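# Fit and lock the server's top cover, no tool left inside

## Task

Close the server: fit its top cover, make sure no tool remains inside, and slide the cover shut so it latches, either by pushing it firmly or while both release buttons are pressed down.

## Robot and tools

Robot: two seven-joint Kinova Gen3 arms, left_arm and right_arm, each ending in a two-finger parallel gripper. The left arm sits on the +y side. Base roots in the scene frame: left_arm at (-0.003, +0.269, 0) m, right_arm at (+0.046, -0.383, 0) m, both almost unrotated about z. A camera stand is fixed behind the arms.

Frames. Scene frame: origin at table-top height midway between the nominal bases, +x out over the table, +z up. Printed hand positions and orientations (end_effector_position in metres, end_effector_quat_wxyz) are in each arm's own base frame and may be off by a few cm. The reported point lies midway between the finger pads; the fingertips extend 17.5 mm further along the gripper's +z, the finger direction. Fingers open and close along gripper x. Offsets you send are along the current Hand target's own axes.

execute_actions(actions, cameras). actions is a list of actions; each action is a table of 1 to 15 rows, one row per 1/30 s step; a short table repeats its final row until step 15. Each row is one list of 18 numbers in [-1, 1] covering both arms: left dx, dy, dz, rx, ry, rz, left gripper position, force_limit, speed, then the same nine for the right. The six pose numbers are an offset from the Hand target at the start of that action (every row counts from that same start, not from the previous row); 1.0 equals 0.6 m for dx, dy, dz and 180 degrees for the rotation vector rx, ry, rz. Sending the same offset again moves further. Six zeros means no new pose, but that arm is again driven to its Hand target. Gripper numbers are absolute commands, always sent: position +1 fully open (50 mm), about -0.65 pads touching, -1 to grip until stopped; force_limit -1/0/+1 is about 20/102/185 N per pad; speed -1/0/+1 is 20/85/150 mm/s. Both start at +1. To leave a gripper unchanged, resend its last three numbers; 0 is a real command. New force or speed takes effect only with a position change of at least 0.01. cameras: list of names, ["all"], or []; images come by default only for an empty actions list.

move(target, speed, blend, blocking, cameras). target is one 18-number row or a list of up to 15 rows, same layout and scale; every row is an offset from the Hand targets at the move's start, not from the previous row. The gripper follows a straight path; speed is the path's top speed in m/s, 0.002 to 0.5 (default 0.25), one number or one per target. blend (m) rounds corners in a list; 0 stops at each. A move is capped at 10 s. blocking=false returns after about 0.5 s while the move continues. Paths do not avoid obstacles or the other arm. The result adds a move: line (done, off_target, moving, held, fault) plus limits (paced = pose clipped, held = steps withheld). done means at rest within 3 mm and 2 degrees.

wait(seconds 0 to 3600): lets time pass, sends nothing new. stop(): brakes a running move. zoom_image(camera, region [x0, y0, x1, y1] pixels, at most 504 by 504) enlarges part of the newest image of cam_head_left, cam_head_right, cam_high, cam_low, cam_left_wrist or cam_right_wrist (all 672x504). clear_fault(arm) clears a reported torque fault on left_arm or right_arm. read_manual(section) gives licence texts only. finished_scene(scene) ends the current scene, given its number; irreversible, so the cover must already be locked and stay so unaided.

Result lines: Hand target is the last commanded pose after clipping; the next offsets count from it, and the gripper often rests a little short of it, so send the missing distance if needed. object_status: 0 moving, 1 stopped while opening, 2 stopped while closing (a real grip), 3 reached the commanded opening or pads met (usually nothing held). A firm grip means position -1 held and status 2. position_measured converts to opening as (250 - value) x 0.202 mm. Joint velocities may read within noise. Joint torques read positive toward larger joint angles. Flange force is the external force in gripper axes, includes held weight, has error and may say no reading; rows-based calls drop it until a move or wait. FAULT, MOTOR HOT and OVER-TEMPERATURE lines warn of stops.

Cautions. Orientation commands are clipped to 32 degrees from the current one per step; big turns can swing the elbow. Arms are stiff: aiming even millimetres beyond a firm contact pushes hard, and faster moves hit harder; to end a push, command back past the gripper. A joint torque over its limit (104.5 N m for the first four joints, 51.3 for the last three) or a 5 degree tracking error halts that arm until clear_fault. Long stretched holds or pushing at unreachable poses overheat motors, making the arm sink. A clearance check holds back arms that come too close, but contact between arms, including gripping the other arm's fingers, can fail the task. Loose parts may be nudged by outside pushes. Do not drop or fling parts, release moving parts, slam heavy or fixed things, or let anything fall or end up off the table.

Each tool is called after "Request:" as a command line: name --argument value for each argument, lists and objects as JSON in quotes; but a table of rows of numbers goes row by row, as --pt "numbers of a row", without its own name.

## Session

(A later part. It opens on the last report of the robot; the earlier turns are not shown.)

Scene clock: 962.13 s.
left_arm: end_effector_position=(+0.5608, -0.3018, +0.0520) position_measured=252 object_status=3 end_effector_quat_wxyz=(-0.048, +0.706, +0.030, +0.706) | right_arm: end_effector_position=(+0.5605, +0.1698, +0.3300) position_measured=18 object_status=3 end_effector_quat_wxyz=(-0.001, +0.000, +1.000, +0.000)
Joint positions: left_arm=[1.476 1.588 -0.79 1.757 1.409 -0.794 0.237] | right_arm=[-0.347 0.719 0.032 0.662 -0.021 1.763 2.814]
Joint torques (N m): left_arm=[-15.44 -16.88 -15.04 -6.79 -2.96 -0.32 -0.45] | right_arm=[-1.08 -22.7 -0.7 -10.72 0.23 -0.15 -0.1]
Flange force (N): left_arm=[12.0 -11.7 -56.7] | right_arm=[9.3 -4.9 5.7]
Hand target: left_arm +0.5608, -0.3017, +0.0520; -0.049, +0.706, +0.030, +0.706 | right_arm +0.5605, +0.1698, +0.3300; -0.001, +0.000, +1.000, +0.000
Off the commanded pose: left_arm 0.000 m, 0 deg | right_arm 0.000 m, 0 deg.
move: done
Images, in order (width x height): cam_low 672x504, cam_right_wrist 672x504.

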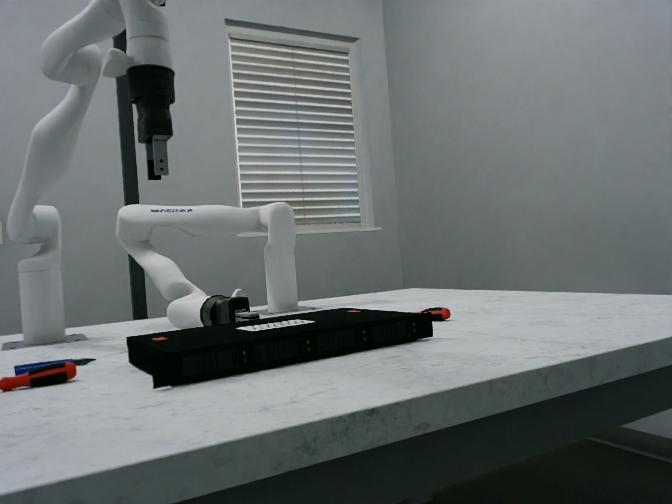

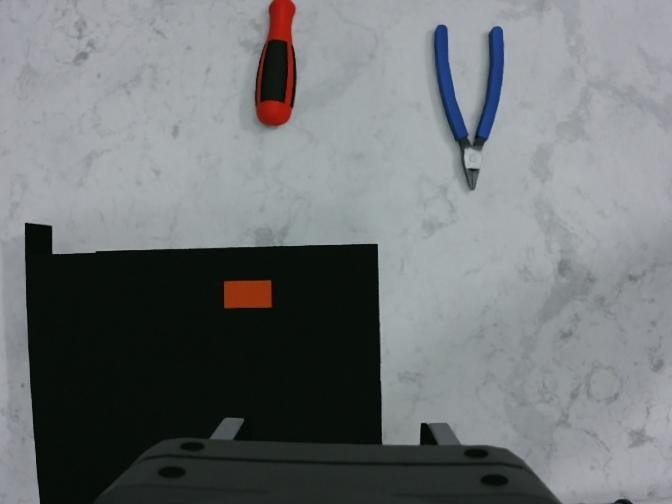

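Request:
move --pt "0 0 0.004 0 0 0 -1 -0.5 -0.5 0 0 0 0 0 0 0.9 1 0" --pt "0 0 -0.08 0 0 0 -1 -0.5 -0.5 0 0 0 0 0 0 0.9 1 0" --speed '[0.03,0.1]' --cameras '["cam_right_wrist","cam_left_wrist","cam_high"]'

Request:
zoom_image --camera "cam_high" --region '[190, 130, 370, 330]'

Request:
zoom_image --camera "cam_right_wrist" --region '[20, 210, 420, 460]'

Scene clock: 975.40 s.
left_arm: end_effector_position=(+0.5131, -0.3070, +0.0520) position_measured=252 object_status=3 end_effector_quat_wxyz=(-0.049, +0.706, +0.030, +0.706) | right_arm: end_effector_position=(+0.5605, +0.1698, +0.3300) position_measured=18 object_status=3 end_effector_quat_wxyz=(-0.001, +0.000, +1.000, +0.000)
Joint positions: left_arm=[1.571 1.568 -0.739 1.821 1.492 -0.829 0.209] | right_arm=[-0.347 0.719 0.032 0.662 -0.021 1.763 2.814]
Joint torques (N m): left_arm=[-0.6 -17.91 -7.67 2.62 0.55 -3.46 -0.3] | right_arm=[-1.05 -22.73 -0.73 -10.68 0.26 -0.13 -0.11]
Flange force (N): left_arm=[0.9 -0.2 1.6] | right_arm=[9.1 -4.8 5.6]
Hand target: left_arm +0.5131, -0.3070, +0.0520; -0.049, +0.706, +0.030, +0.706 | right_arm +0.5605, +0.1698, +0.3300; -0.001, +0.000, +1.000, +0.000
Off the commanded pose: left_arm 0.000 m, 0 deg | right_arm 0.000 m, 0 deg.
move: done
Images, in order (width x height): cam_high 672x504, cam_left_wrist 672x504, cam_right_wrist 672x504.

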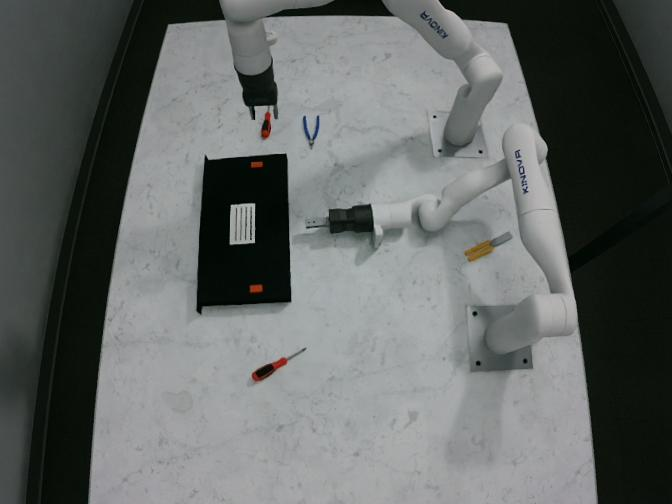

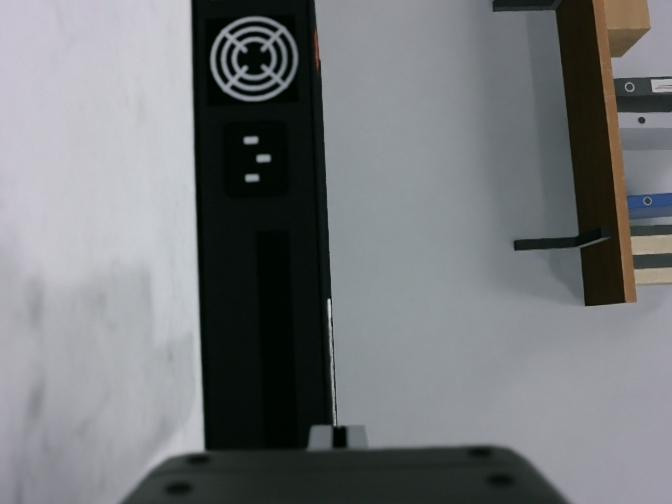

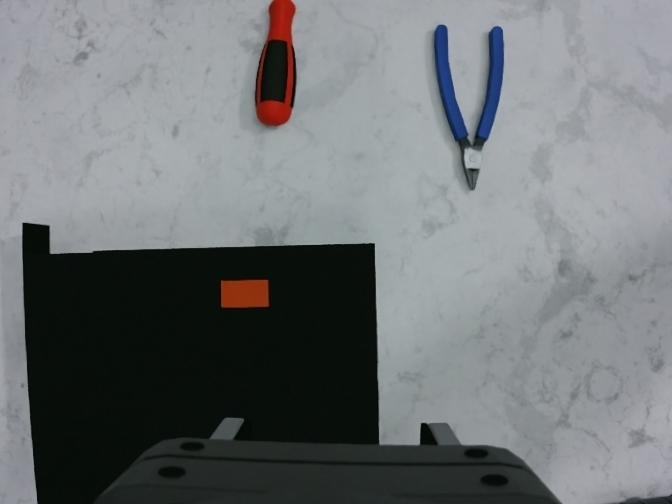

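Scaled by 2.520.

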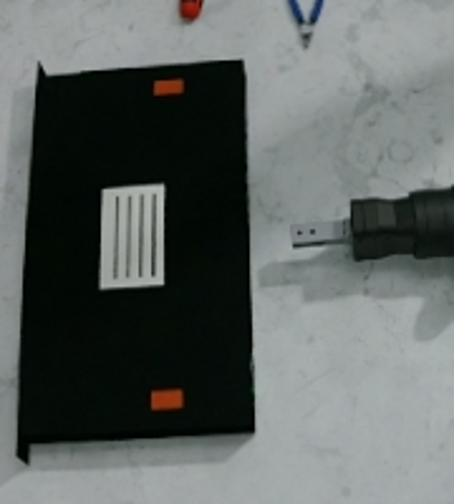

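Scaled by 1.260.

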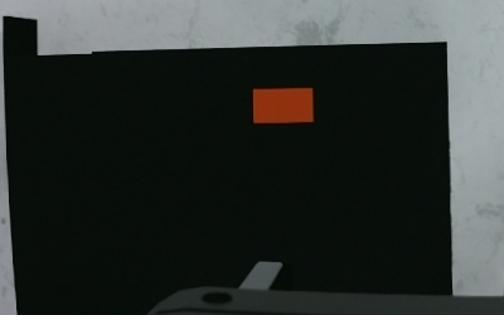

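Request:
finished_scene --scene 1

The scene is finished: the task was done.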